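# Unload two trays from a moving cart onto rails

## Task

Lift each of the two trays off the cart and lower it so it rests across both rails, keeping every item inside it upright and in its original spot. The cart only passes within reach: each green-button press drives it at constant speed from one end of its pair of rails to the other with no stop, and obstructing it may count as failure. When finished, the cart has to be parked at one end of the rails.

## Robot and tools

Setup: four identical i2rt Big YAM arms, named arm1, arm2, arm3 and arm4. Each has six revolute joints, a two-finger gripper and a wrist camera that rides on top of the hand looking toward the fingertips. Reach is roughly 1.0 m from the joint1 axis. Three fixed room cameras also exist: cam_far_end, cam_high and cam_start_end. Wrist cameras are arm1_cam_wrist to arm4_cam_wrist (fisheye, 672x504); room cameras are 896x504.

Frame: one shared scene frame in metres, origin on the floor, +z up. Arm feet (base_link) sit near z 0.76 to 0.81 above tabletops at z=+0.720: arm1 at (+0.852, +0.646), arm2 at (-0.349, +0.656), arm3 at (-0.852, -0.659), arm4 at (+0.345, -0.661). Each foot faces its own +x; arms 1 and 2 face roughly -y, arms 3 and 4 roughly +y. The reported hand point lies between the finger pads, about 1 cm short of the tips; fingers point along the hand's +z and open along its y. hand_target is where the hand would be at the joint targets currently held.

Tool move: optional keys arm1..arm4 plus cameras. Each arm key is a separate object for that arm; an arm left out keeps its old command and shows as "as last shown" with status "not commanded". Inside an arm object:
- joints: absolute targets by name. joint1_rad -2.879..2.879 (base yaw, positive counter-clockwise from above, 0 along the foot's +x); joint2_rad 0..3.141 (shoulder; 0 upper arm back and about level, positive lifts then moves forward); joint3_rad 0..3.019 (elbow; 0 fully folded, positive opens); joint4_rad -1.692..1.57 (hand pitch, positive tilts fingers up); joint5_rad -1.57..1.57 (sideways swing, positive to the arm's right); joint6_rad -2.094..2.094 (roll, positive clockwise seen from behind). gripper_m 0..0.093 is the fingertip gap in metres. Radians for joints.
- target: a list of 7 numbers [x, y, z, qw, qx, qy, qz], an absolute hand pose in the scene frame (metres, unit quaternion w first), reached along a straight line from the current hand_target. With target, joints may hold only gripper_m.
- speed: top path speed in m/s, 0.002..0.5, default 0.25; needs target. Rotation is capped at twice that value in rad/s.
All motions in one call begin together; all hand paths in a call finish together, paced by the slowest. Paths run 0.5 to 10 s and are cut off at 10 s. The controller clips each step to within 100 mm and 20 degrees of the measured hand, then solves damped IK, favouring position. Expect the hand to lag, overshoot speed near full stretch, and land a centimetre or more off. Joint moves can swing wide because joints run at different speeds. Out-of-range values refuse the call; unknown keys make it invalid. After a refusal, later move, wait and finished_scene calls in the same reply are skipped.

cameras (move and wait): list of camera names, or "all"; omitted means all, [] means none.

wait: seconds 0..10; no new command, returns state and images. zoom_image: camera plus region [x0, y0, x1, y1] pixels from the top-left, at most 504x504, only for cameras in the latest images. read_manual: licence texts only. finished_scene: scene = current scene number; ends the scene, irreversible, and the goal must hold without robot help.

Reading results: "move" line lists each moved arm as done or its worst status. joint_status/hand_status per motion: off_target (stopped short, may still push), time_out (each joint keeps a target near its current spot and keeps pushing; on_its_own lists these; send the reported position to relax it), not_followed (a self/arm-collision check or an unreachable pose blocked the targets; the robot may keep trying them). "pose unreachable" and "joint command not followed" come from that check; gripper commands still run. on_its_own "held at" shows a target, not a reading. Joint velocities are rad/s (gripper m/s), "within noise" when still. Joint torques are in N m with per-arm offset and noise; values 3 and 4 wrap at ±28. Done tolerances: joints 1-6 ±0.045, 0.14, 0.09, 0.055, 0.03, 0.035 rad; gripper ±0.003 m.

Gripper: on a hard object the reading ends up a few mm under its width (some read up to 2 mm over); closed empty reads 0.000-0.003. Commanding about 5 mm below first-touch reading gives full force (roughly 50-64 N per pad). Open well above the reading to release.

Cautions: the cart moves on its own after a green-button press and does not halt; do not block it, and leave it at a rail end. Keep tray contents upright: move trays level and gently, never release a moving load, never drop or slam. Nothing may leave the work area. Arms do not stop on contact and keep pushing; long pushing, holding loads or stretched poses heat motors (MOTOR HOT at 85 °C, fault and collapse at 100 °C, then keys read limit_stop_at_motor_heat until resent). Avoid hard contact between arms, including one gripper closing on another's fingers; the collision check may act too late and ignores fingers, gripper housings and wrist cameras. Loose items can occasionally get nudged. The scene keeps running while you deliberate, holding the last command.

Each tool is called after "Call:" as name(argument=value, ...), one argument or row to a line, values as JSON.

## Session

Call:
move(
)

Scene clock: 0.00 s.
Joint torques (N m): no reading
Heat: arm1: hottest joint2_rad 36 °C; arm2: hottest joint3_rad 37 °C; arm3: hottest joint2_rad 37 °C; arm4: hottest joint3_rad 41 °C.
Joint velocities: within noise
arm1.joint_positions: joint1_rad=+0.046 joint2_rad=+0.460 joint3_rad=+1.337 joint4_rad=-1.314 joint5_rad=+0.235 joint6_rad=-0.448 gripper_m=+0.09396
arm1.joint_status: not commanded
arm1.hand: x=+0.8060 y=+0.4675 z=+1.3436 quat_wxyz=(-0.202, -0.502, -0.676, +0.500) (m; scene frame)
arm1.hand_target: x=+0.8058 y=+0.4713 z=+1.3563 quat_wxyz=(-0.210, -0.499, -0.669, +0.510) (m; scene frame)
arm1.hand_status: not commanded
arm2.joint_positions: joint1_rad=+0.074 joint2_rad=+0.453 joint3_rad=+1.391 joint4_rad=-1.371 joint5_rad=-0.285 joint6_rad=+0.284 gripper_m=+0.09396
arm2.joint_status: not commanded
arm2.hand: x=-0.2841 y=+0.5032 z=+1.3694 quat_wxyz=(-0.500, -0.602, -0.585, +0.210) (m; scene frame)
arm2.hand_target: x=-0.2842 y=+0.5069 z=+1.3795 quat_wxyz=(-0.508, -0.596, -0.582, +0.217) (m; scene frame)
arm2.hand_status: not commanded
arm3.joint_positions: joint1_rad=+0.047 joint2_rad=+0.620 joint3_rad=+1.421 joint4_rad=-1.322 joint5_rad=-0.060 joint6_rad=+0.366 gripper_m=+0.09396
arm3.joint_status: not commanded
arm3.hand: x=-0.8626 y=-0.4345 z=+1.3251 quat_wxyz=(-0.261, +0.505, -0.698, -0.435) (m; scene frame)
arm3.hand_target: x=-0.8625 y=-0.4375 z=+1.3344 quat_wxyz=(-0.266, +0.502, -0.694, -0.443) (m; scene frame)
arm3.hand_status: not commanded
arm4.joint_positions: joint1_rad=+0.060 joint2_rad=+0.621 joint3_rad=+1.345 joint4_rad=-1.359 joint5_rad=+0.061 joint6_rad=+0.383 gripper_m=+0.09396
arm4.joint_status: not commanded
arm4.hand: x=+0.3529 y=-0.4235 z=+1.3034 quat_wxyz=(-0.260, +0.503, -0.736, -0.370) (m; scene frame)
arm4.hand_target: x=+0.3531 y=-0.4257 z=+1.3131 quat_wxyz=(-0.265, +0.500, -0.733, -0.378) (m; scene frame)
arm4.hand_status: not commanded
pictures: arm1_cam_wrist, arm2_cam_wrist, arm3_cam_wrist, arm4_cam_wrist, cam_far_end, cam_high, cam_start_end

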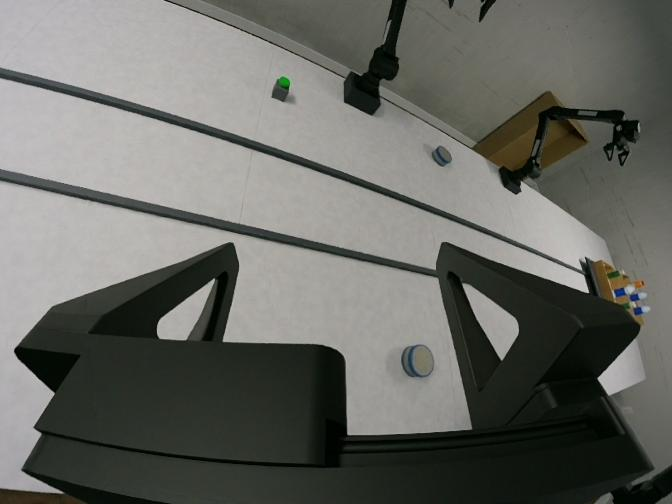

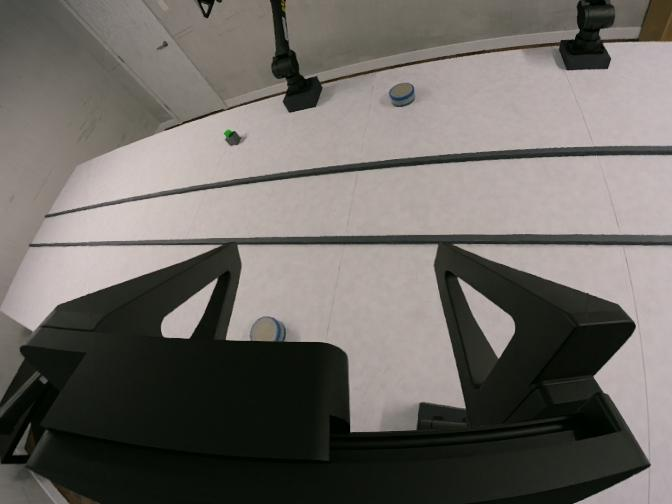

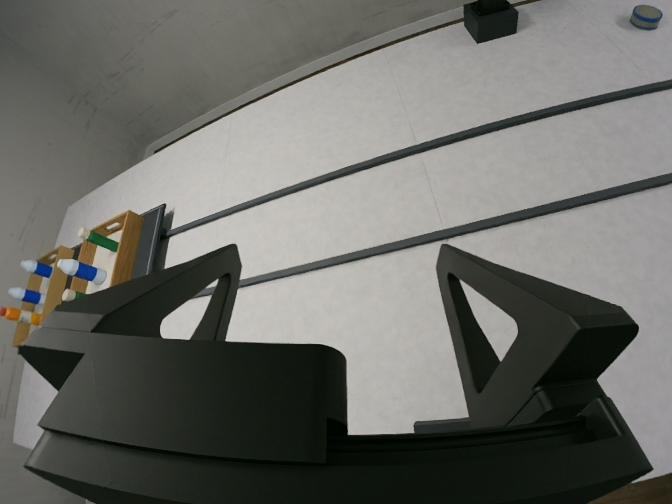

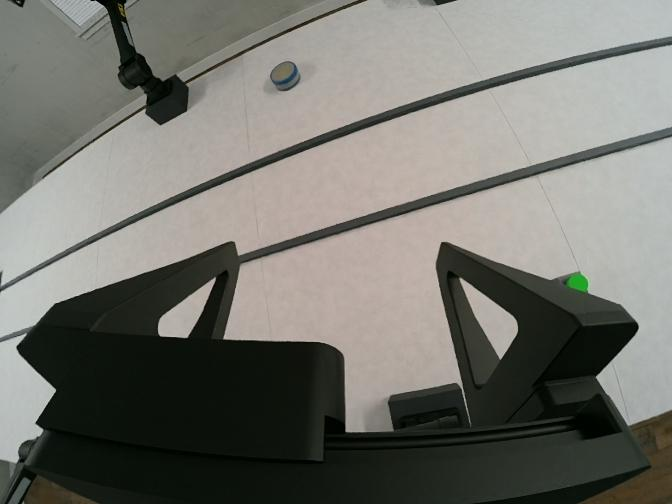

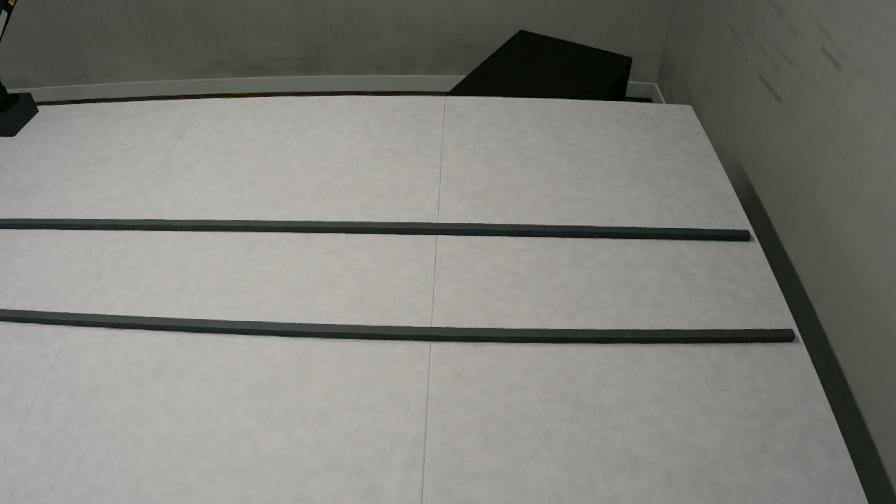

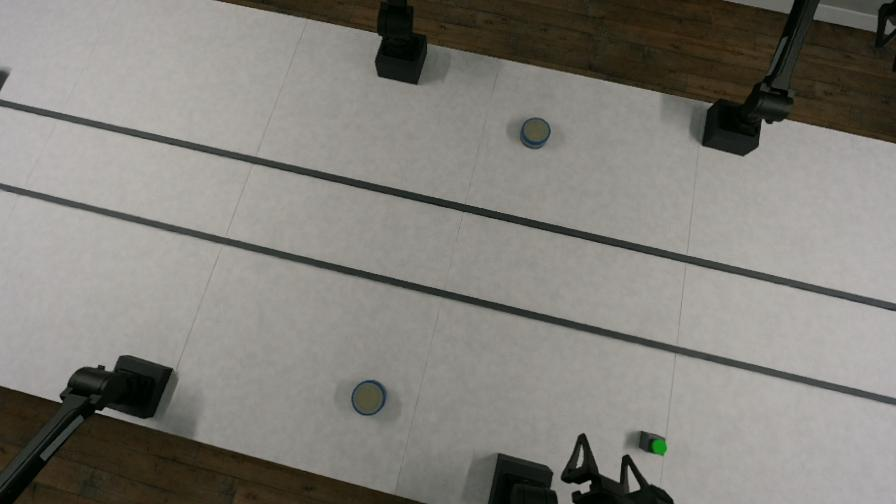

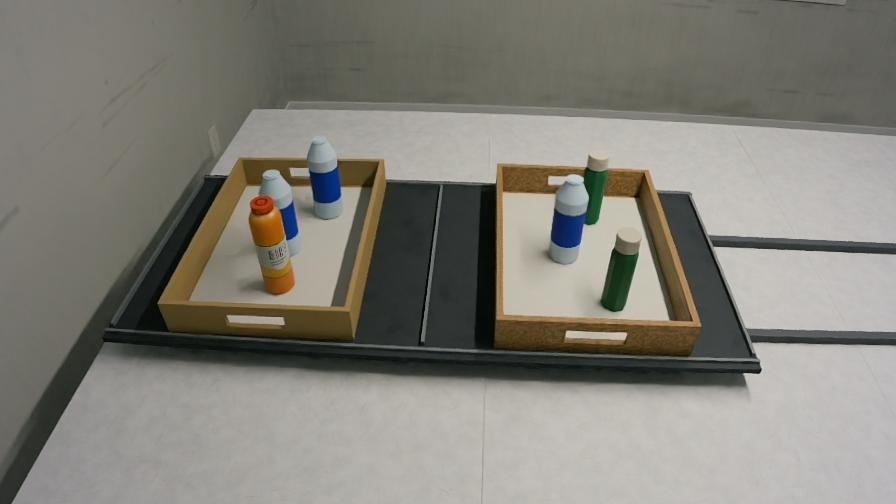

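Call:
move(
  arm1={"target":[0.60,0.218,1.06,0,1,0,0],"joints":{"gripper_m":0.055}},
  arm2={"target":[-0.60,0.24,1.06,0,1,0,0],"joints":{"gripper_m":0.055}},
  arm3={"target":[-0.60,-0.254,1.06,0,0,1,0],"joints":{"gripper_m":0.055}},
  arm4={"target":[0.704,-0.447,0.86,0,0,1,0],"joints":{"gripper_m":0.0}},
  cameras=["arm1_cam_wrist","arm4_cam_wrist","cam_high"],
)

Scene clock: 27.57 s.
Joint torques (N m): arm1=[-0.56 -14.86 13.71 -0.16 -0.04 0.08] | arm2=[-0.97 -16.67 14.06 -0.68 0.14 0.24] | arm3=[1.32 -15.85 13.26 0.06 0.13 0.08] | arm4=[0.21 -11.58 10.29 0.55 0.15 0.24]
Heat: arm1: hottest joint3_rad 40 °C; arm2: hottest joint3_rad 41 °C; arm3: hottest joint2_rad 37 °C; arm4: hottest joint3_rad 48 °C.
move: arm1 off_target; arm2 off_target; arm3 off_target; arm4 off_target
Joint velocities: within noise
arm1.joint_positions: joint1_rad=-0.472 joint2_rad=+1.622 joint3_rad=+1.593 joint4_rad=-1.577 joint5_rad=+0.008 joint6_rad=+1.033 gripper_m=+0.05510
arm1.joint_status: all done
arm1.hand: x=+0.6092 y=+0.2266 z=+1.0380 quat_wxyz=(+0.020, -1.000, -0.010, -0.010) (m; scene frame)
arm1.hand_target: x=+0.6007 y=+0.2190 z=+1.0598 quat_wxyz=(+0.000, -1.000, +0.000, +0.000) (m; scene frame)
arm1.hand_status: off_target (0.025 m and 2.8 deg from the pose sent, 0.430 m and 119.7 deg at the start)
arm2.joint_positions: joint1_rad=-0.529 joint2_rad=+1.611 joint3_rad=+1.540 joint4_rad=-1.543 joint5_rad=-0.015 joint6_rad=+1.008 gripper_m=+0.05507
arm2.joint_status: all done
arm2.hand: x=-0.5877 y=+0.2457 z=+1.0407 quat_wxyz=(+0.016, -1.000, -0.012, -0.011) (m; scene frame)
arm2.hand_target: x=-0.5995 y=+0.2407 z=+1.0601 quat_wxyz=(+0.000, -1.000, +0.000, +0.000) (m; scene frame)
arm2.hand_status: off_target (0.024 m and 2.7 deg from the pose sent, 0.515 m and 105.9 deg at the start)
arm3.joint_positions: joint1_rad=-0.504 joint2_rad=+1.593 joint3_rad=+1.635 joint4_rad=-1.648 joint5_rad=+0.008 joint6_rad=+1.013 gripper_m=+0.05511
arm3.joint_status: all done
arm3.hand: x=-0.6085 y=-0.2587 z=+1.0463 quat_wxyz=(+0.008, +0.011, -1.000, +0.011) (m; scene frame)
arm3.hand_target: x=-0.6003 y=-0.2545 z=+1.0598 quat_wxyz=(+0.000, +0.000, -1.000, +0.000) (m; scene frame)
arm3.hand_status: off_target (0.017 m and 2.0 deg from the pose sent, 0.414 m and 91.4 deg at the start)
arm4.joint_positions: joint1_rad=-1.012 joint2_rad=+1.535 joint3_rad=+0.990 joint4_rad=-1.049 joint5_rad=+0.007 joint6_rad=+0.527 gripper_m=+0.00033
arm4.joint_status: all done
arm4.hand: x=+0.6859 y=-0.4551 z=+0.8519 quat_wxyz=(+0.017, +0.011, -1.000, +0.008) (m; scene frame)
arm4.hand_target: x=+0.7035 y=-0.4474 z=+0.8604 quat_wxyz=(+0.000, +0.000, -1.000, +0.000) (m; scene frame)
arm4.hand_status: off_target (0.021 m and 2.5 deg from the pose sent, 0.566 m and 85.1 deg at the start)
pictures: arm1_cam_wrist, arm4_cam_wrist, cam_high

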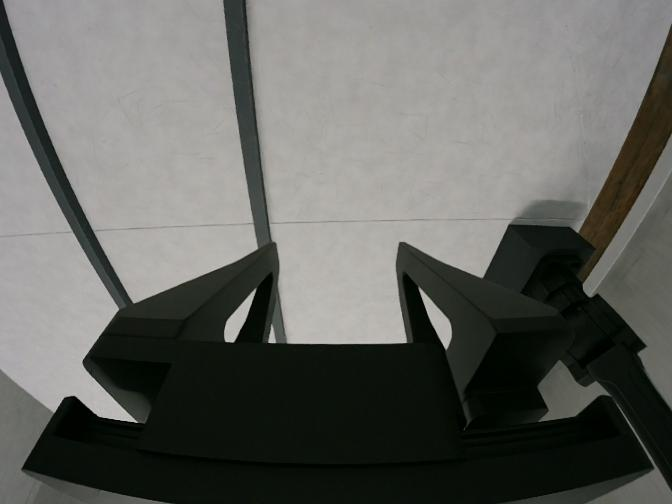

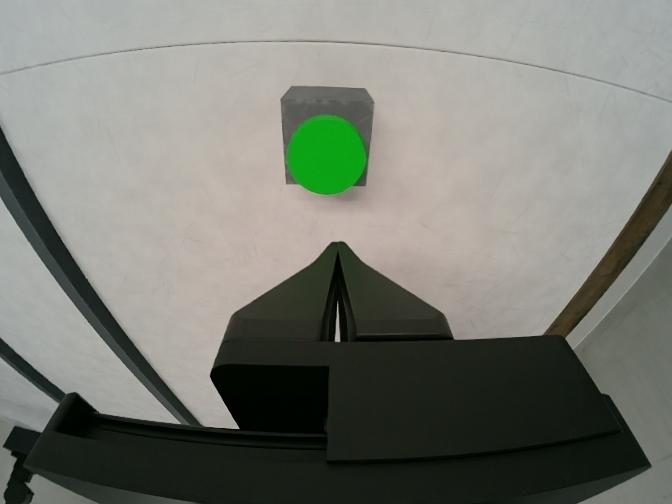

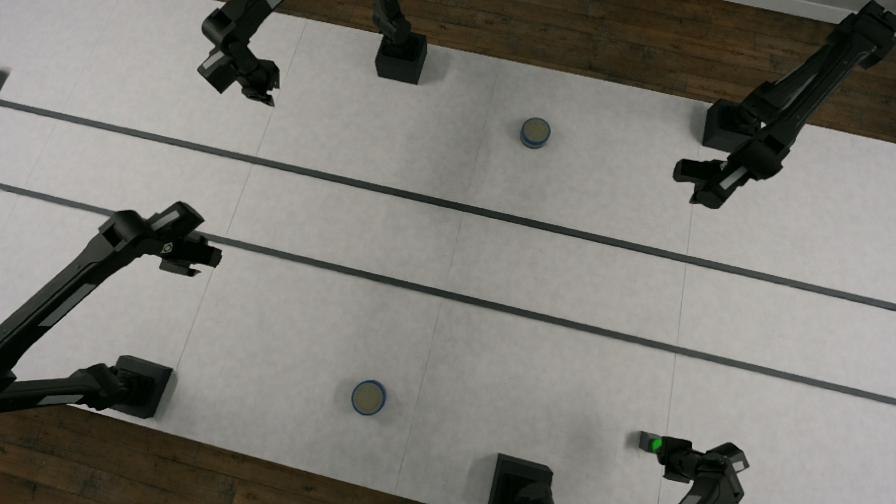

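Call:
move(
  arm4={"target":[0.712,-0.447,0.765,0,0,1,0],"speed":0.12},
  cameras=["cam_start_end"],
)

Call:
move(
  arm4={"target":[0.70,-0.43,0.98,0,0,1,0],"joints":{"gripper_m":0.055}},
  cameras=[],
)

Call:
move(
  arm4={"target":[0.60,-0.248,1.06,0,0,1,0]},
  cameras=["cam_start_end"],
)

Call:
wait(
  seconds=10,
  cameras=[],
)

Call:
wait(
  seconds=10,
  cameras=["cam_high"],
)

Scene clock: 36.50 s.
Joint torques (N m): arm1=[-0.5 -15.33 13.61 -0.17 -0.06 0.02] | arm2=[-0.97 -16.5 14.09 -0.7 0.13 0.19] | arm3=[-0.38 -15.03 13.3 0.09 0.15 0.11] | arm4=[-0.38 -7.41 4.85 2.7 0.14 0.1]
Heat: arm1: hottest joint3_rad 43 °C; arm2: hottest joint3_rad 43 °C; arm3: hottest joint3_rad 39 °C; arm4: hottest joint3_rad 48 °C.
move: arm4 off_target
Joint velocities: within noise
arm1, arm2, arm3: as last shown
arm1.joint_positions: joint1_rad=-0.472 joint2_rad=+1.622 joint3_rad=+1.593 joint4_rad=-1.577 joint5_rad=+0.008 joint6_rad=+1.034 gripper_m=+0.05510
arm2.joint_positions: joint1_rad=-0.529 joint2_rad=+1.611 joint3_rad=+1.540 joint4_rad=-1.543 joint5_rad=-0.015 joint6_rad=+1.009 gripper_m=+0.05507
arm4.joint_positions: joint1_rad=-1.017 joint2_rad=+1.638 joint3_rad=+0.972 joint4_rad=-0.847 joint5_rad=+0.007 joint6_rad=+0.527 gripper_m=+0.00033
arm4.joint_status: not commanded
arm4.hand: x=+0.7143 y=-0.4398 z=+0.8063 quat_wxyz=(-0.018, +0.008, -1.000, -0.012) (m; scene frame)
arm4.hand_target: x=+0.7088 y=-0.4484 z=+0.7683 quat_wxyz=(+0.000, +0.000, -1.000, +0.000) (m; scene frame)
arm4.hand_status: off_target (0.042 m and 2.7 deg from the pose sent, 0.091 m and 2.5 deg at the start)
pictures: cam_start_end

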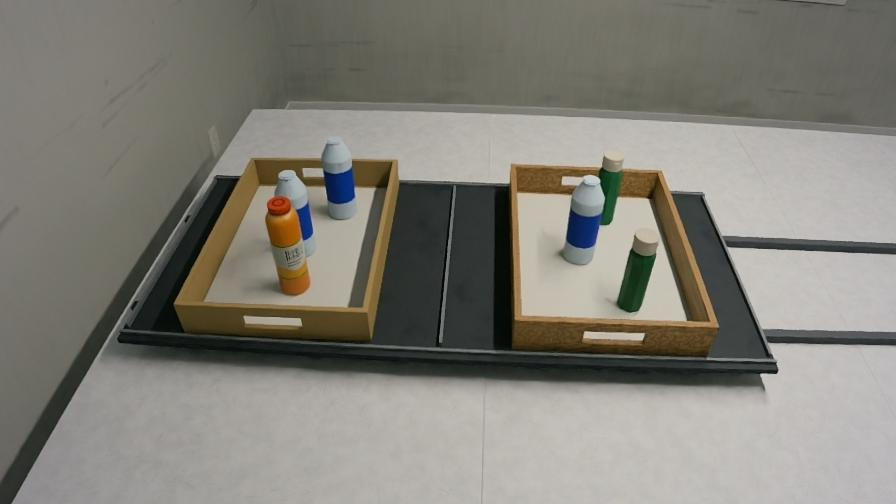

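Scene clock: 38.00 s.
Joint torques (N m): arm1=[-0.67 -15.38 13.75 -0.31 -0.03 0.07] | arm2=[-0.85 -16.32 14.08 -0.65 0.11 0.18] | arm3=[0.15 -15.38 13.38 -0.05 0.14 0.12] | arm4=[0.97 -11.4 11.03 -0.29 0.16 0.22]
Heat: arm1: hottest joint3_rad 43 °C; arm2: hottest joint3_rad 43 °C; arm3: hottest joint3_rad 39 °C; arm4: hottest joint3_rad 49 °C.
move: arm4 off_target
Joint velocities: within noise
arm1, arm2, arm3: as last shown
arm4.joint_positions: joint1_rad=-0.981 joint2_rad=+1.437 joint3_rad=+1.220 joint4_rad=-1.353 joint5_rad=+0.007 joint6_rad=+0.569 gripper_m=+0.05491
arm4.joint_status: all done
arm4.hand: x=+0.6939 y=-0.4365 z=+0.9711 quat_wxyz=(+0.006, +0.006, -1.000, +0.002) (m; scene frame)
arm4.hand_target: x=+0.6998 y=-0.4302 z=+0.9800 quat_wxyz=(+0.000, +0.000, -1.000, +0.000) (m; scene frame)
arm4.hand_status: off_target (0.013 m and 1.0 deg from the pose sent, 0.175 m and 2.7 deg at the start)
pictures: none
No camera images: "cameras" was empty.

Scene clock: 39.73 s.
Joint torques (N m): arm1=[-1.14 -14.8 13.78 -0.28 -0.03 0.02] | arm2=[-0.97 -16.5 14.06 -0.62 0.12 0.19] | arm3=[0.62 -15.5 13.29 -0.05 0.13 0.11] | arm4=[0.15 -12.75 12.16 -0.29 0.19 0.24]
Heat: arm1: hottest joint3_rad 44 °C; arm2: hottest joint3_rad 43 °C; arm3: hottest joint3_rad 39 °C; arm4: hottest joint3_rad 50 °C.
move: arm4 off_target
Joint velocities: within noise
arm1, arm2, arm3: as last shown
arm2.hand: x=-0.5878 y=+0.2458 z=+1.0407 quat_wxyz=(+0.016, -1.000, -0.012, -0.011) (m; scene frame)
arm2.hand_target: x=-0.5996 y=+0.2408 z=+1.0601 quat_wxyz=(+0.000, -1.000, +0.000, +0.000) (m; scene frame)
arm4.joint_positions: joint1_rad=-0.523 joint2_rad=+1.571 joint3_rad=+1.581 joint4_rad=-1.582 joint5_rad=+0.012 joint6_rad=+1.014 gripper_m=+0.05491
arm4.joint_status: not commanded
arm4.hand: x=+0.5913 y=-0.2560 z=+1.0536 quat_wxyz=(+0.003, +0.012, -1.000, +0.003) (m; scene frame)
arm4.hand_target: x=+0.5998 y=-0.2484 z=+1.0599 quat_wxyz=(+0.000, +0.000, -1.000, +0.000) (m; scene frame)
arm4.hand_status: off_target (0.013 m and 1.5 deg from the pose sent, 0.229 m and 1.0 deg at the start)
pictures: cam_start_end

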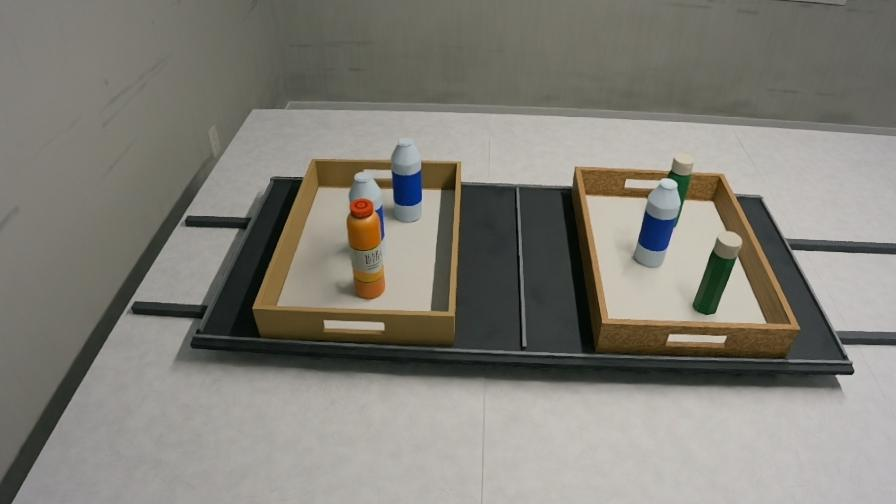

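Scene clock: 49.73 s.
Joint torques (N m): arm1=[-1.03 -15.15 13.7 -0.09 -0.01 0.07] | arm2=[-0.73 -16.38 14.08 -0.68 0.11 0.18] | arm3=[1.08 -15.79 13.29 0.13 0.14 0.09] | arm4=[0.09 -12.75 12.18 -0.34 0.18 0.21]
Heat: arm1: hottest joint3_rad 46 °C; arm2: hottest joint3_rad 45 °C; arm3: hottest joint3_rad 41 °C; arm4: hottest joint3_rad 55 °C.
Joint velocities: within noise
arm1.joint_positions: joint1_rad=-0.472 joint2_rad=+1.622 joint3_rad=+1.593 joint4_rad=-1.577 joint5_rad=+0.008 joint6_rad=+1.034 gripper_m=+0.05510
arm1.joint_status: not commanded
arm1.hand: x=+0.6092 y=+0.2266 z=+1.0380 quat_wxyz=(+0.020, -1.000, -0.010, -0.010) (m; scene frame)
arm1.hand_target: x=+0.6007 y=+0.2190 z=+1.0598 quat_wxyz=(+0.000, -1.000, +0.000, +0.000) (m; scene frame)
arm1.hand_status: not commanded
arm2.joint_positions: joint1_rad=-0.529 joint2_rad=+1.611 joint3_rad=+1.540 joint4_rad=-1.543 joint5_rad=-0.015 joint6_rad=+1.009 gripper_m=+0.05507
arm2.joint_status: not commanded
arm2.hand: x=-0.5878 y=+0.2458 z=+1.0407 quat_wxyz=(+0.016, -1.000, -0.012, -0.011) (m; scene frame)
arm2.hand_target: x=-0.5996 y=+0.2408 z=+1.0601 quat_wxyz=(+0.000, -1.000, +0.000, +0.000) (m; scene frame)
arm2.hand_status: not commanded
arm3.joint_positions: joint1_rad=-0.504 joint2_rad=+1.593 joint3_rad=+1.635 joint4_rad=-1.648 joint5_rad=+0.008 joint6_rad=+1.013 gripper_m=+0.05511
arm3.joint_status: not commanded
arm3.hand: x=-0.6085 y=-0.2587 z=+1.0463 quat_wxyz=(+0.008, +0.011, -1.000, +0.011) (m; scene frame)
arm3.hand_target: x=-0.6003 y=-0.2545 z=+1.0598 quat_wxyz=(+0.000, +0.000, -1.000, +0.000) (m; scene frame)
arm3.hand_status: not commanded
arm4.joint_positions: joint1_rad=-0.523 joint2_rad=+1.571 joint3_rad=+1.581 joint4_rad=-1.582 joint5_rad=+0.012 joint6_rad=+1.015 gripper_m=+0.05491
arm4.joint_status: not commanded
arm4.hand: x=+0.5913 y=-0.2560 z=+1.0536 quat_wxyz=(+0.003, +0.012, -1.000, +0.003) (m; scene frame)
arm4.hand_target: x=+0.5999 y=-0.2484 z=+1.0599 quat_wxyz=(+0.000, +0.000, -1.000, -0.001) (m; scene frame)
arm4.hand_status: off_target (0.013 m and 1.4 deg from the pose sent, 0.229 m and 1.0 deg at the start)
wait: 10.00 s; at rest by 0.27 s
pictures: none
No camera images: "cameras" was empty.

Scene clock: 59.73 s.
Joint torques (N m): arm1=[-1.14 -15.56 13.48 -0.13 -0.04 0.11] | arm2=[-0.91 -16.38 14.06 -0.66 0.12 0.19] | arm3=[0.44 -15.91 13.34 -0.09 0.15 0.15] | arm4=[0.21 -12.69 12.15 -0.32 0.2 0.23]
Heat: arm1: hottest joint3_rad 48 °C; arm2: hottest joint3_rad 46 °C; arm3: hottest joint3_rad 42 °C; arm4: hottest joint3_rad 60 °C.
Joint velocities: within noise
arm1.joint_positions: joint1_rad=-0.472 joint2_rad=+1.622 joint3_rad=+1.593 joint4_rad=-1.577 joint5_rad=+0.008 joint6_rad=+1.034 gripper_m=+0.05510
arm1.joint_status: not commanded
arm1.hand: x=+0.6092 y=+0.2266 z=+1.0380 quat_wxyz=(+0.020, -1.000, -0.010, -0.010) (m; scene frame)
arm1.hand_target: x=+0.6007 y=+0.2190 z=+1.0598 quat_wxyz=(+0.000, -1.000, +0.000, +0.000) (m; scene frame)
arm1.hand_status: not commanded
arm2.joint_positions: joint1_rad=-0.529 joint2_rad=+1.611 joint3_rad=+1.540 joint4_rad=-1.543 joint5_rad=-0.015 joint6_rad=+1.009 gripper_m=+0.05507
arm2.joint_status: not commanded
arm2.hand: x=-0.5878 y=+0.2458 z=+1.0407 quat_wxyz=(+0.016, -1.000, -0.012, -0.011) (m; scene frame)
arm2.hand_target: x=-0.5996 y=+0.2408 z=+1.0601 quat_wxyz=(+0.000, -1.000, +0.000, +0.000) (m; scene frame)
arm2.hand_status: not commanded
arm3.joint_positions: joint1_rad=-0.504 joint2_rad=+1.593 joint3_rad=+1.635 joint4_rad=-1.648 joint5_rad=+0.008 joint6_rad=+1.013 gripper_m=+0.05511
arm3.joint_status: not commanded
arm3.hand: x=-0.6085 y=-0.2587 z=+1.0463 quat_wxyz=(+0.008, +0.011, -1.000, +0.011) (m; scene frame)
arm3.hand_target: x=-0.6003 y=-0.2545 z=+1.0598 quat_wxyz=(+0.000, +0.000, -1.000, +0.000) (m; scene frame)
arm3.hand_status: not commanded
arm4.joint_positions: joint1_rad=-0.523 joint2_rad=+1.571 joint3_rad=+1.581 joint4_rad=-1.582 joint5_rad=+0.012 joint6_rad=+1.015 gripper_m=+0.05491
arm4.joint_status: not commanded
arm4.hand: x=+0.5913 y=-0.2560 z=+1.0536 quat_wxyz=(+0.003, +0.012, -1.000, +0.003) (m; scene frame)
arm4.hand_target: x=+0.5999 y=-0.2484 z=+1.0599 quat_wxyz=(+0.000, +0.000, -1.000, -0.001) (m; scene frame)
arm4.hand_status: off_target (0.013 m and 1.4 deg from the pose sent, 0.229 m and 1.0 deg at the start)
wait: 10.00 s; at rest by 0.27 s
pictures: cam_high

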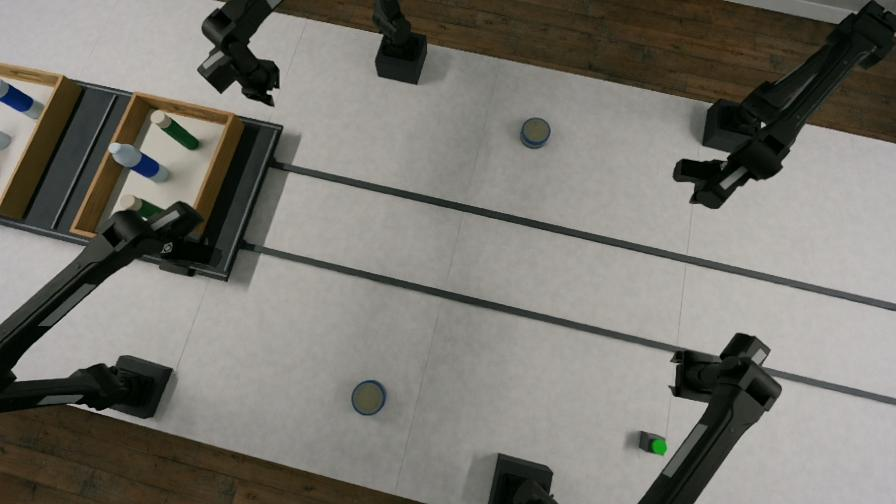

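Call:
wait(
  seconds=6,
  cameras=["cam_high"],
)

Scene clock: 76.57 s.
Joint torques (N m): arm1=[-0.91 -15.21 13.5 -0.16 -0.05 0.05] | arm2=[-0.91 -16.32 14.11 -0.65 0.13 0.17] | arm3=[0.62 -15.56 13.41 -0.08 0.14 0.13] | arm4=[0.21 -12.86 12.19 -0.32 0.18 0.21]
Heat: arm1: hottest joint3_rad 51 °C; arm2: hottest joint3_rad 48 °C; arm3: hottest joint3_rad 44 °C; arm4: hottest joint3_rad 65 °C.
Joint velocities: within noise
arm1.joint_positions: joint1_rad=-0.472 joint2_rad=+1.622 joint3_rad=+1.593 joint4_rad=-1.577 joint5_rad=+0.008 joint6_rad=+1.034 gripper_m=+0.05510
arm1.joint_status: not commanded
arm1.hand: x=+0.6092 y=+0.2266 z=+1.0380 quat_wxyz=(+0.020, -1.000, -0.010, -0.010) (m; scene frame)
arm1.hand_target: x=+0.6007 y=+0.2190 z=+1.0598 quat_wxyz=(+0.000, -1.000, +0.000, +0.000) (m; scene frame)
arm1.hand_status: not commanded
arm2.joint_positions: joint1_rad=-0.529 joint2_rad=+1.611 joint3_rad=+1.540 joint4_rad=-1.543 joint5_rad=-0.015 joint6_rad=+1.009 gripper_m=+0.05507
arm2.joint_status: not commanded
arm2.hand: x=-0.5878 y=+0.2458 z=+1.0407 quat_wxyz=(+0.016, -1.000, -0.012, -0.011) (m; scene frame)
arm2.hand_target: x=-0.5996 y=+0.2408 z=+1.0601 quat_wxyz=(+0.000, -1.000, +0.000, +0.000) (m; scene frame)
arm2.hand_status: not commanded
arm3.joint_positions: joint1_rad=-0.504 joint2_rad=+1.593 joint3_rad=+1.635 joint4_rad=-1.648 joint5_rad=+0.008 joint6_rad=+1.013 gripper_m=+0.05511
arm3.joint_status: not commanded
arm3.hand: x=-0.6085 y=-0.2587 z=+1.0463 quat_wxyz=(+0.008, +0.011, -1.000, +0.011) (m; scene frame)
arm3.hand_target: x=-0.6003 y=-0.2545 z=+1.0598 quat_wxyz=(+0.000, +0.000, -1.000, +0.000) (m; scene frame)
arm3.hand_status: not commanded
arm4.joint_positions: joint1_rad=-0.523 joint2_rad=+1.571 joint3_rad=+1.581 joint4_rad=-1.582 joint5_rad=+0.012 joint6_rad=+1.015 gripper_m=+0.05491
arm4.joint_status: not commanded
arm4.hand: x=+0.5913 y=-0.2560 z=+1.0536 quat_wxyz=(+0.003, +0.012, -1.000, +0.003) (m; scene frame)
arm4.hand_target: x=+0.5999 y=-0.2484 z=+1.0599 quat_wxyz=(+0.000, +0.000, -1.000, -0.001) (m; scene frame)
arm4.hand_status: off_target (0.013 m and 1.4 deg from the pose sent, 0.229 m and 1.0 deg at the start)
wait: 6.00 s; at rest from the start
pictures: cam_high

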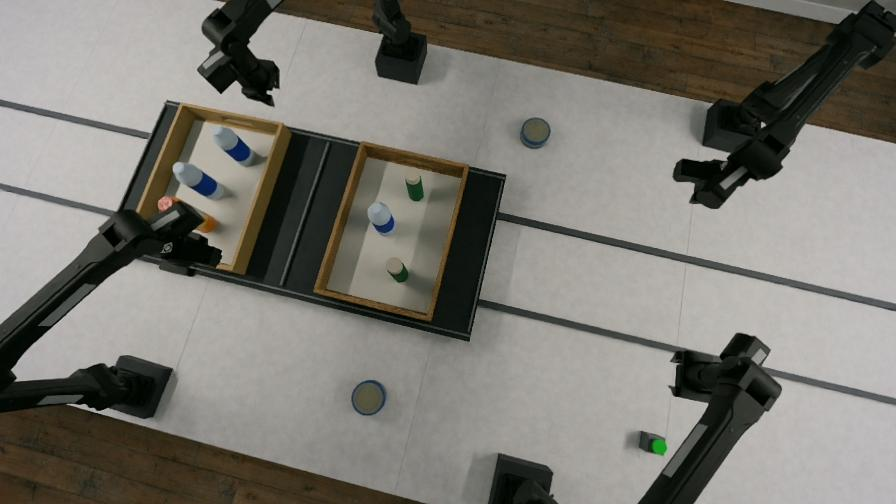

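Call:
move(
  arm2={"target":[-0.62,0.24,0.816,0,1,0,0]},
  arm3={"target":[-0.62,-0.254,0.812,0,0,1,0]},
  cameras=["arm2_cam_wrist","arm3_cam_wrist"],
)

Call:
move(
  arm2={"target":[-0.535,0.24,0.816,0,1,0,0],"joints":{"gripper_m":0.0},"speed":0.06},
  arm3={"target":[-0.535,-0.254,0.812,0,0,1,0],"joints":{"gripper_m":0.0},"speed":0.06},
  cameras=["arm2_cam_wrist","arm3_cam_wrist"],
)

Call:
move(
  arm2={"target":[-0.50,0.24,0.896,0,1,0,0],"speed":0.09},
  arm3={"target":[-0.50,-0.254,0.892,0,0,1,0],"speed":0.09},
  cameras=["arm2_cam_wrist","arm3_cam_wrist","cam_high"],
)

Scene clock: 84.40 s.
Joint torques (N m): arm1=[-0.79 -14.45 13.55 -0.21 0 0.07] | arm2=[-0.79 -18.37 8.62 0.27 0.21 0.1] | arm3=[3.08 -14.21 7.32 0.47 -0.34 -0.04] | arm4=[0.09 -12.92 12.22 -0.34 0.18 0.21]
Heat: arm1: hottest joint3_rad 52 °C; arm2: hottest joint3_rad 49 °C; arm3: hottest joint3_rad 45 °C; arm4: hottest joint3_rad 67 °C.
move: arm2 off_target; arm3 off_target
Joint velocities: within noise
arm1, arm4: as last shown
arm2.joint_positions: joint1_rad=-0.555 joint2_rad=+1.842 joint3_rad=+1.206 joint4_rad=-0.963 joint5_rad=-0.017 joint6_rad=+0.989 gripper_m=+0.05507
arm2.joint_status: not commanded
arm2.hand: x=-0.6081 y=+0.2417 z=+0.8115 quat_wxyz=(+0.010, -1.000, -0.009, -0.009) (m; scene frame)
arm2.hand_target: x=-0.6198 y=+0.2401 z=+0.8161 quat_wxyz=(+0.000, -1.000, +0.000, +0.000) (m; scene frame)
arm2.hand_status: off_target (0.013 m and 1.8 deg from the pose sent, 0.227 m and 2.7 deg at the start)
arm3.joint_positions: joint1_rad=-0.499 joint2_rad=+1.695 joint3_rad=+1.173 joint4_rad=-1.013 joint5_rad=+0.020 joint6_rad=+1.058 gripper_m=+0.05511
arm3.joint_status: not commanded
arm3.hand: x=-0.6072 y=-0.2515 z=+0.8300 quat_wxyz=(-0.015, -0.010, -1.000, -0.017) (m; scene frame)
arm3.hand_target: x=-0.6200 y=-0.2546 z=+0.8126 quat_wxyz=(+0.000, +0.000, -1.000, +0.000) (m; scene frame)
arm3.hand_status: off_target (0.022 m and 2.8 deg from the pose sent, 0.235 m and 1.9 deg at the start)
pictures: arm2_cam_wrist, arm3_cam_wrist

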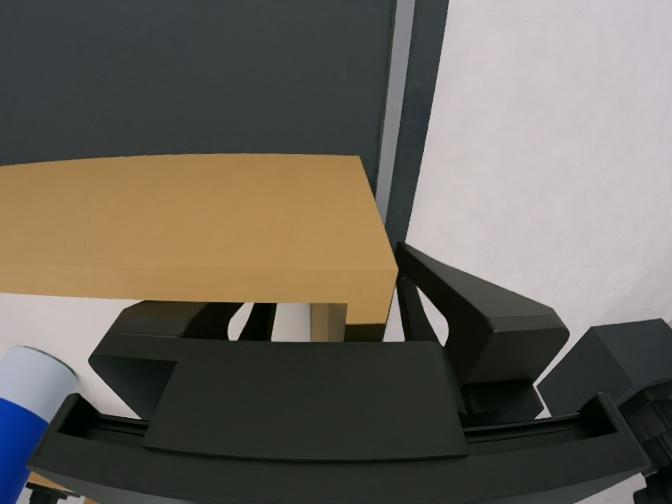

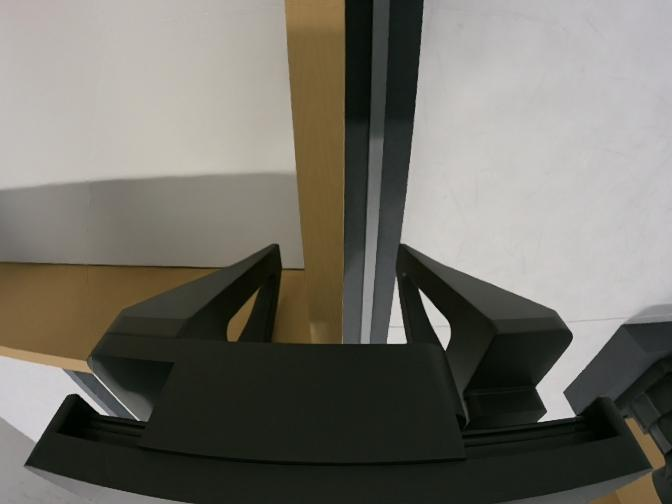

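Scene clock: 86.63 s.
Joint torques (N m): arm1=[-0.73 -14.8 13.49 -0.27 0.01 0.07] | arm2=[0.73 -17.44 7.69 -0.32 0.39 0.03] | arm3=[1.26 -14.68 9.39 0.17 -0.25 -0.12] | arm4=[0.21 -12.81 12.16 -0.34 0.19 0.22]
Heat: arm1: hottest joint3_rad 52 °C; arm2: hottest joint3_rad 48 °C; arm3: hottest joint3_rad 45 °C; arm4: hottest joint3_rad 68 °C.
move: arm2 off_target; arm3 off_target
Joint velocities: within noise
arm1, arm4: as last shown
arm2.joint_positions: joint1_rad=-0.423 joint2_rad=+1.761 joint3_rad=+1.084 joint4_rad=-0.903 joint5_rad=-0.022 joint6_rad=+1.152 gripper_m=+0.01078
arm2.joint_status: gripper_m off_target (ended at +0.01081, target +0.00000)
arm2.hand: x=-0.5365 y=+0.2409 z=+0.8109 quat_wxyz=(+0.002, -1.000, +0.007, -0.006) (m; scene frame)
arm2.hand_target: x=-0.5351 y=+0.2400 z=+0.8160 quat_wxyz=(+0.000, -1.000, +0.000, +0.000) (m; scene frame)
arm2.hand_status: done (0.005 m and 1.0 deg from the pose sent, 0.073 m and 1.8 deg at the start)
arm3.joint_positions: joint1_rad=-0.626 joint2_rad=+1.786 joint3_rad=+1.302 joint4_rad=-1.051 joint5_rad=+0.019 joint6_rad=+0.923 gripper_m=+0.00977
arm3.joint_status: gripper_m off_target (ended at +0.00981, target +0.00000)
arm3.hand: x=-0.5333 y=-0.2538 z=+0.8303 quat_wxyz=(-0.016, -0.005, -1.000, -0.015) (m; scene frame)
arm3.hand_target: x=-0.5353 y=-0.2545 z=+0.8123 quat_wxyz=(+0.000, +0.000, -1.000, +0.000) (m; scene frame)
arm3.hand_status: off_target (0.018 m and 2.6 deg from the pose sent, 0.074 m and 2.8 deg at the start)
pictures: arm2_cam_wrist, arm3_cam_wrist

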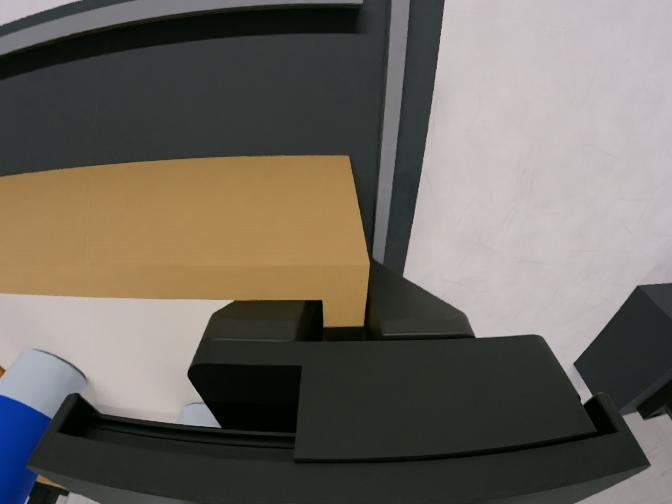

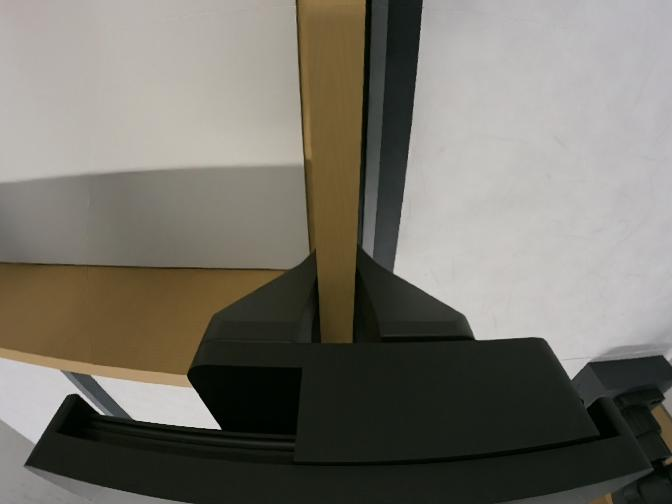

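Scene clock: 88.13 s.
Joint torques (N m): arm1=[-1.96 -14.15 13.78 -0.24 -0.07 0.03] | arm2=[0.85 -18.37 12.05 -2.62 -1.28 0.04] | arm3=[-0.09 -20.07 12.77 -1.47 1.31 -0.28] | arm4=[0.15 -12.86 12.19 -0.31 0.18 0.22]
Heat: arm1: hottest joint3_rad 52 °C; arm2: hottest joint3_rad 48 °C; arm3: hottest joint3_rad 45 °C; arm4: hottest joint3_rad 68 °C.
move: arm2 off_target; arm3 off_target
Joint velocities: within noise
arm1, arm4: as last shown
arm2.joint_positions: joint1_rad=-0.358 joint2_rad=+1.640 joint3_rad=+1.089 joint4_rad=-1.039 joint5_rad=+0.026 joint6_rad=+1.220 gripper_m=+0.01078
arm2.joint_status: not commanded
arm2.hand: x=-0.5096 y=+0.2501 z=+0.8639 quat_wxyz=(+0.015, -1.000, +0.008, +0.015) (m; scene frame)
arm2.hand_target: x=-0.5002 y=+0.2407 z=+0.8950 quat_wxyz=(-0.001, -1.000, +0.000, +0.001) (m; scene frame)
arm2.hand_status: off_target (0.035 m and 2.6 deg from the pose sent, 0.093 m and 1.0 deg at the start)
arm3.joint_positions: joint1_rad=-0.661 joint2_rad=+1.814 joint3_rad=+1.453 joint4_rad=-1.219 joint5_rad=-0.021 joint6_rad=+0.894 gripper_m=+0.00977
arm3.joint_status: not commanded
arm3.hand: x=-0.5129 y=-0.2479 z=+0.8689 quat_wxyz=(+0.014, -0.008, -1.000, -0.009) (m; scene frame)
arm3.hand_target: x=-0.5005 y=-0.2542 z=+0.8919 quat_wxyz=(+0.000, +0.000, -1.000, -0.001) (m; scene frame)
arm3.hand_status: off_target (0.027 m and 2.1 deg from the pose sent, 0.070 m and 2.6 deg at the start)
pictures: arm2_cam_wrist, arm3_cam_wrist, cam_high

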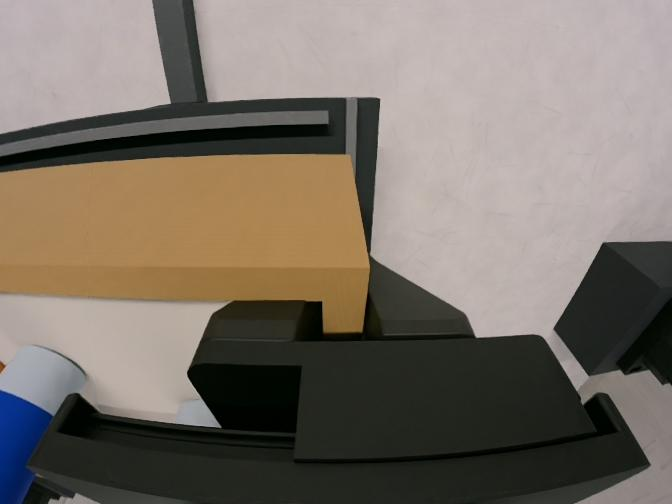

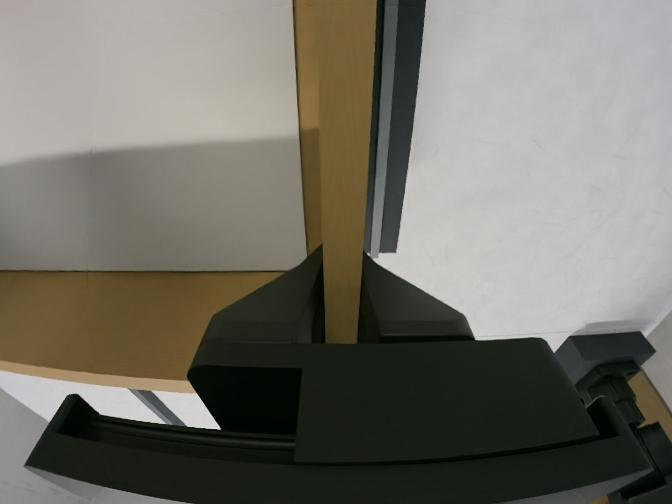

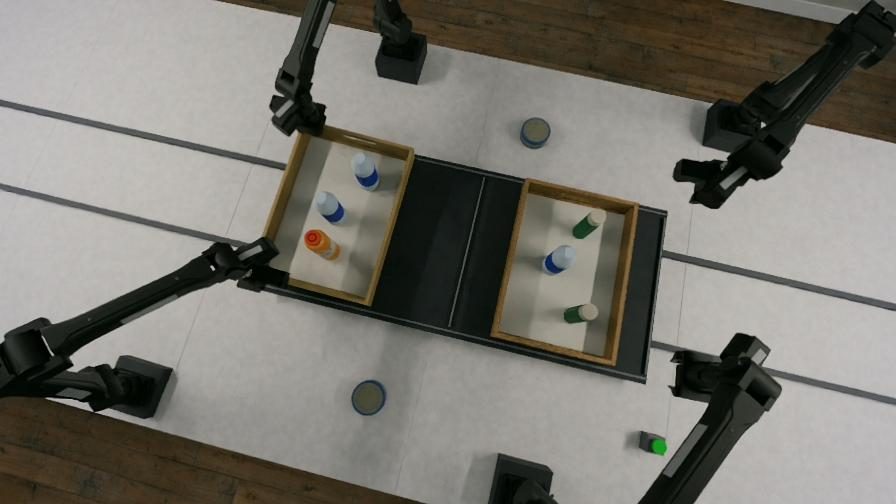

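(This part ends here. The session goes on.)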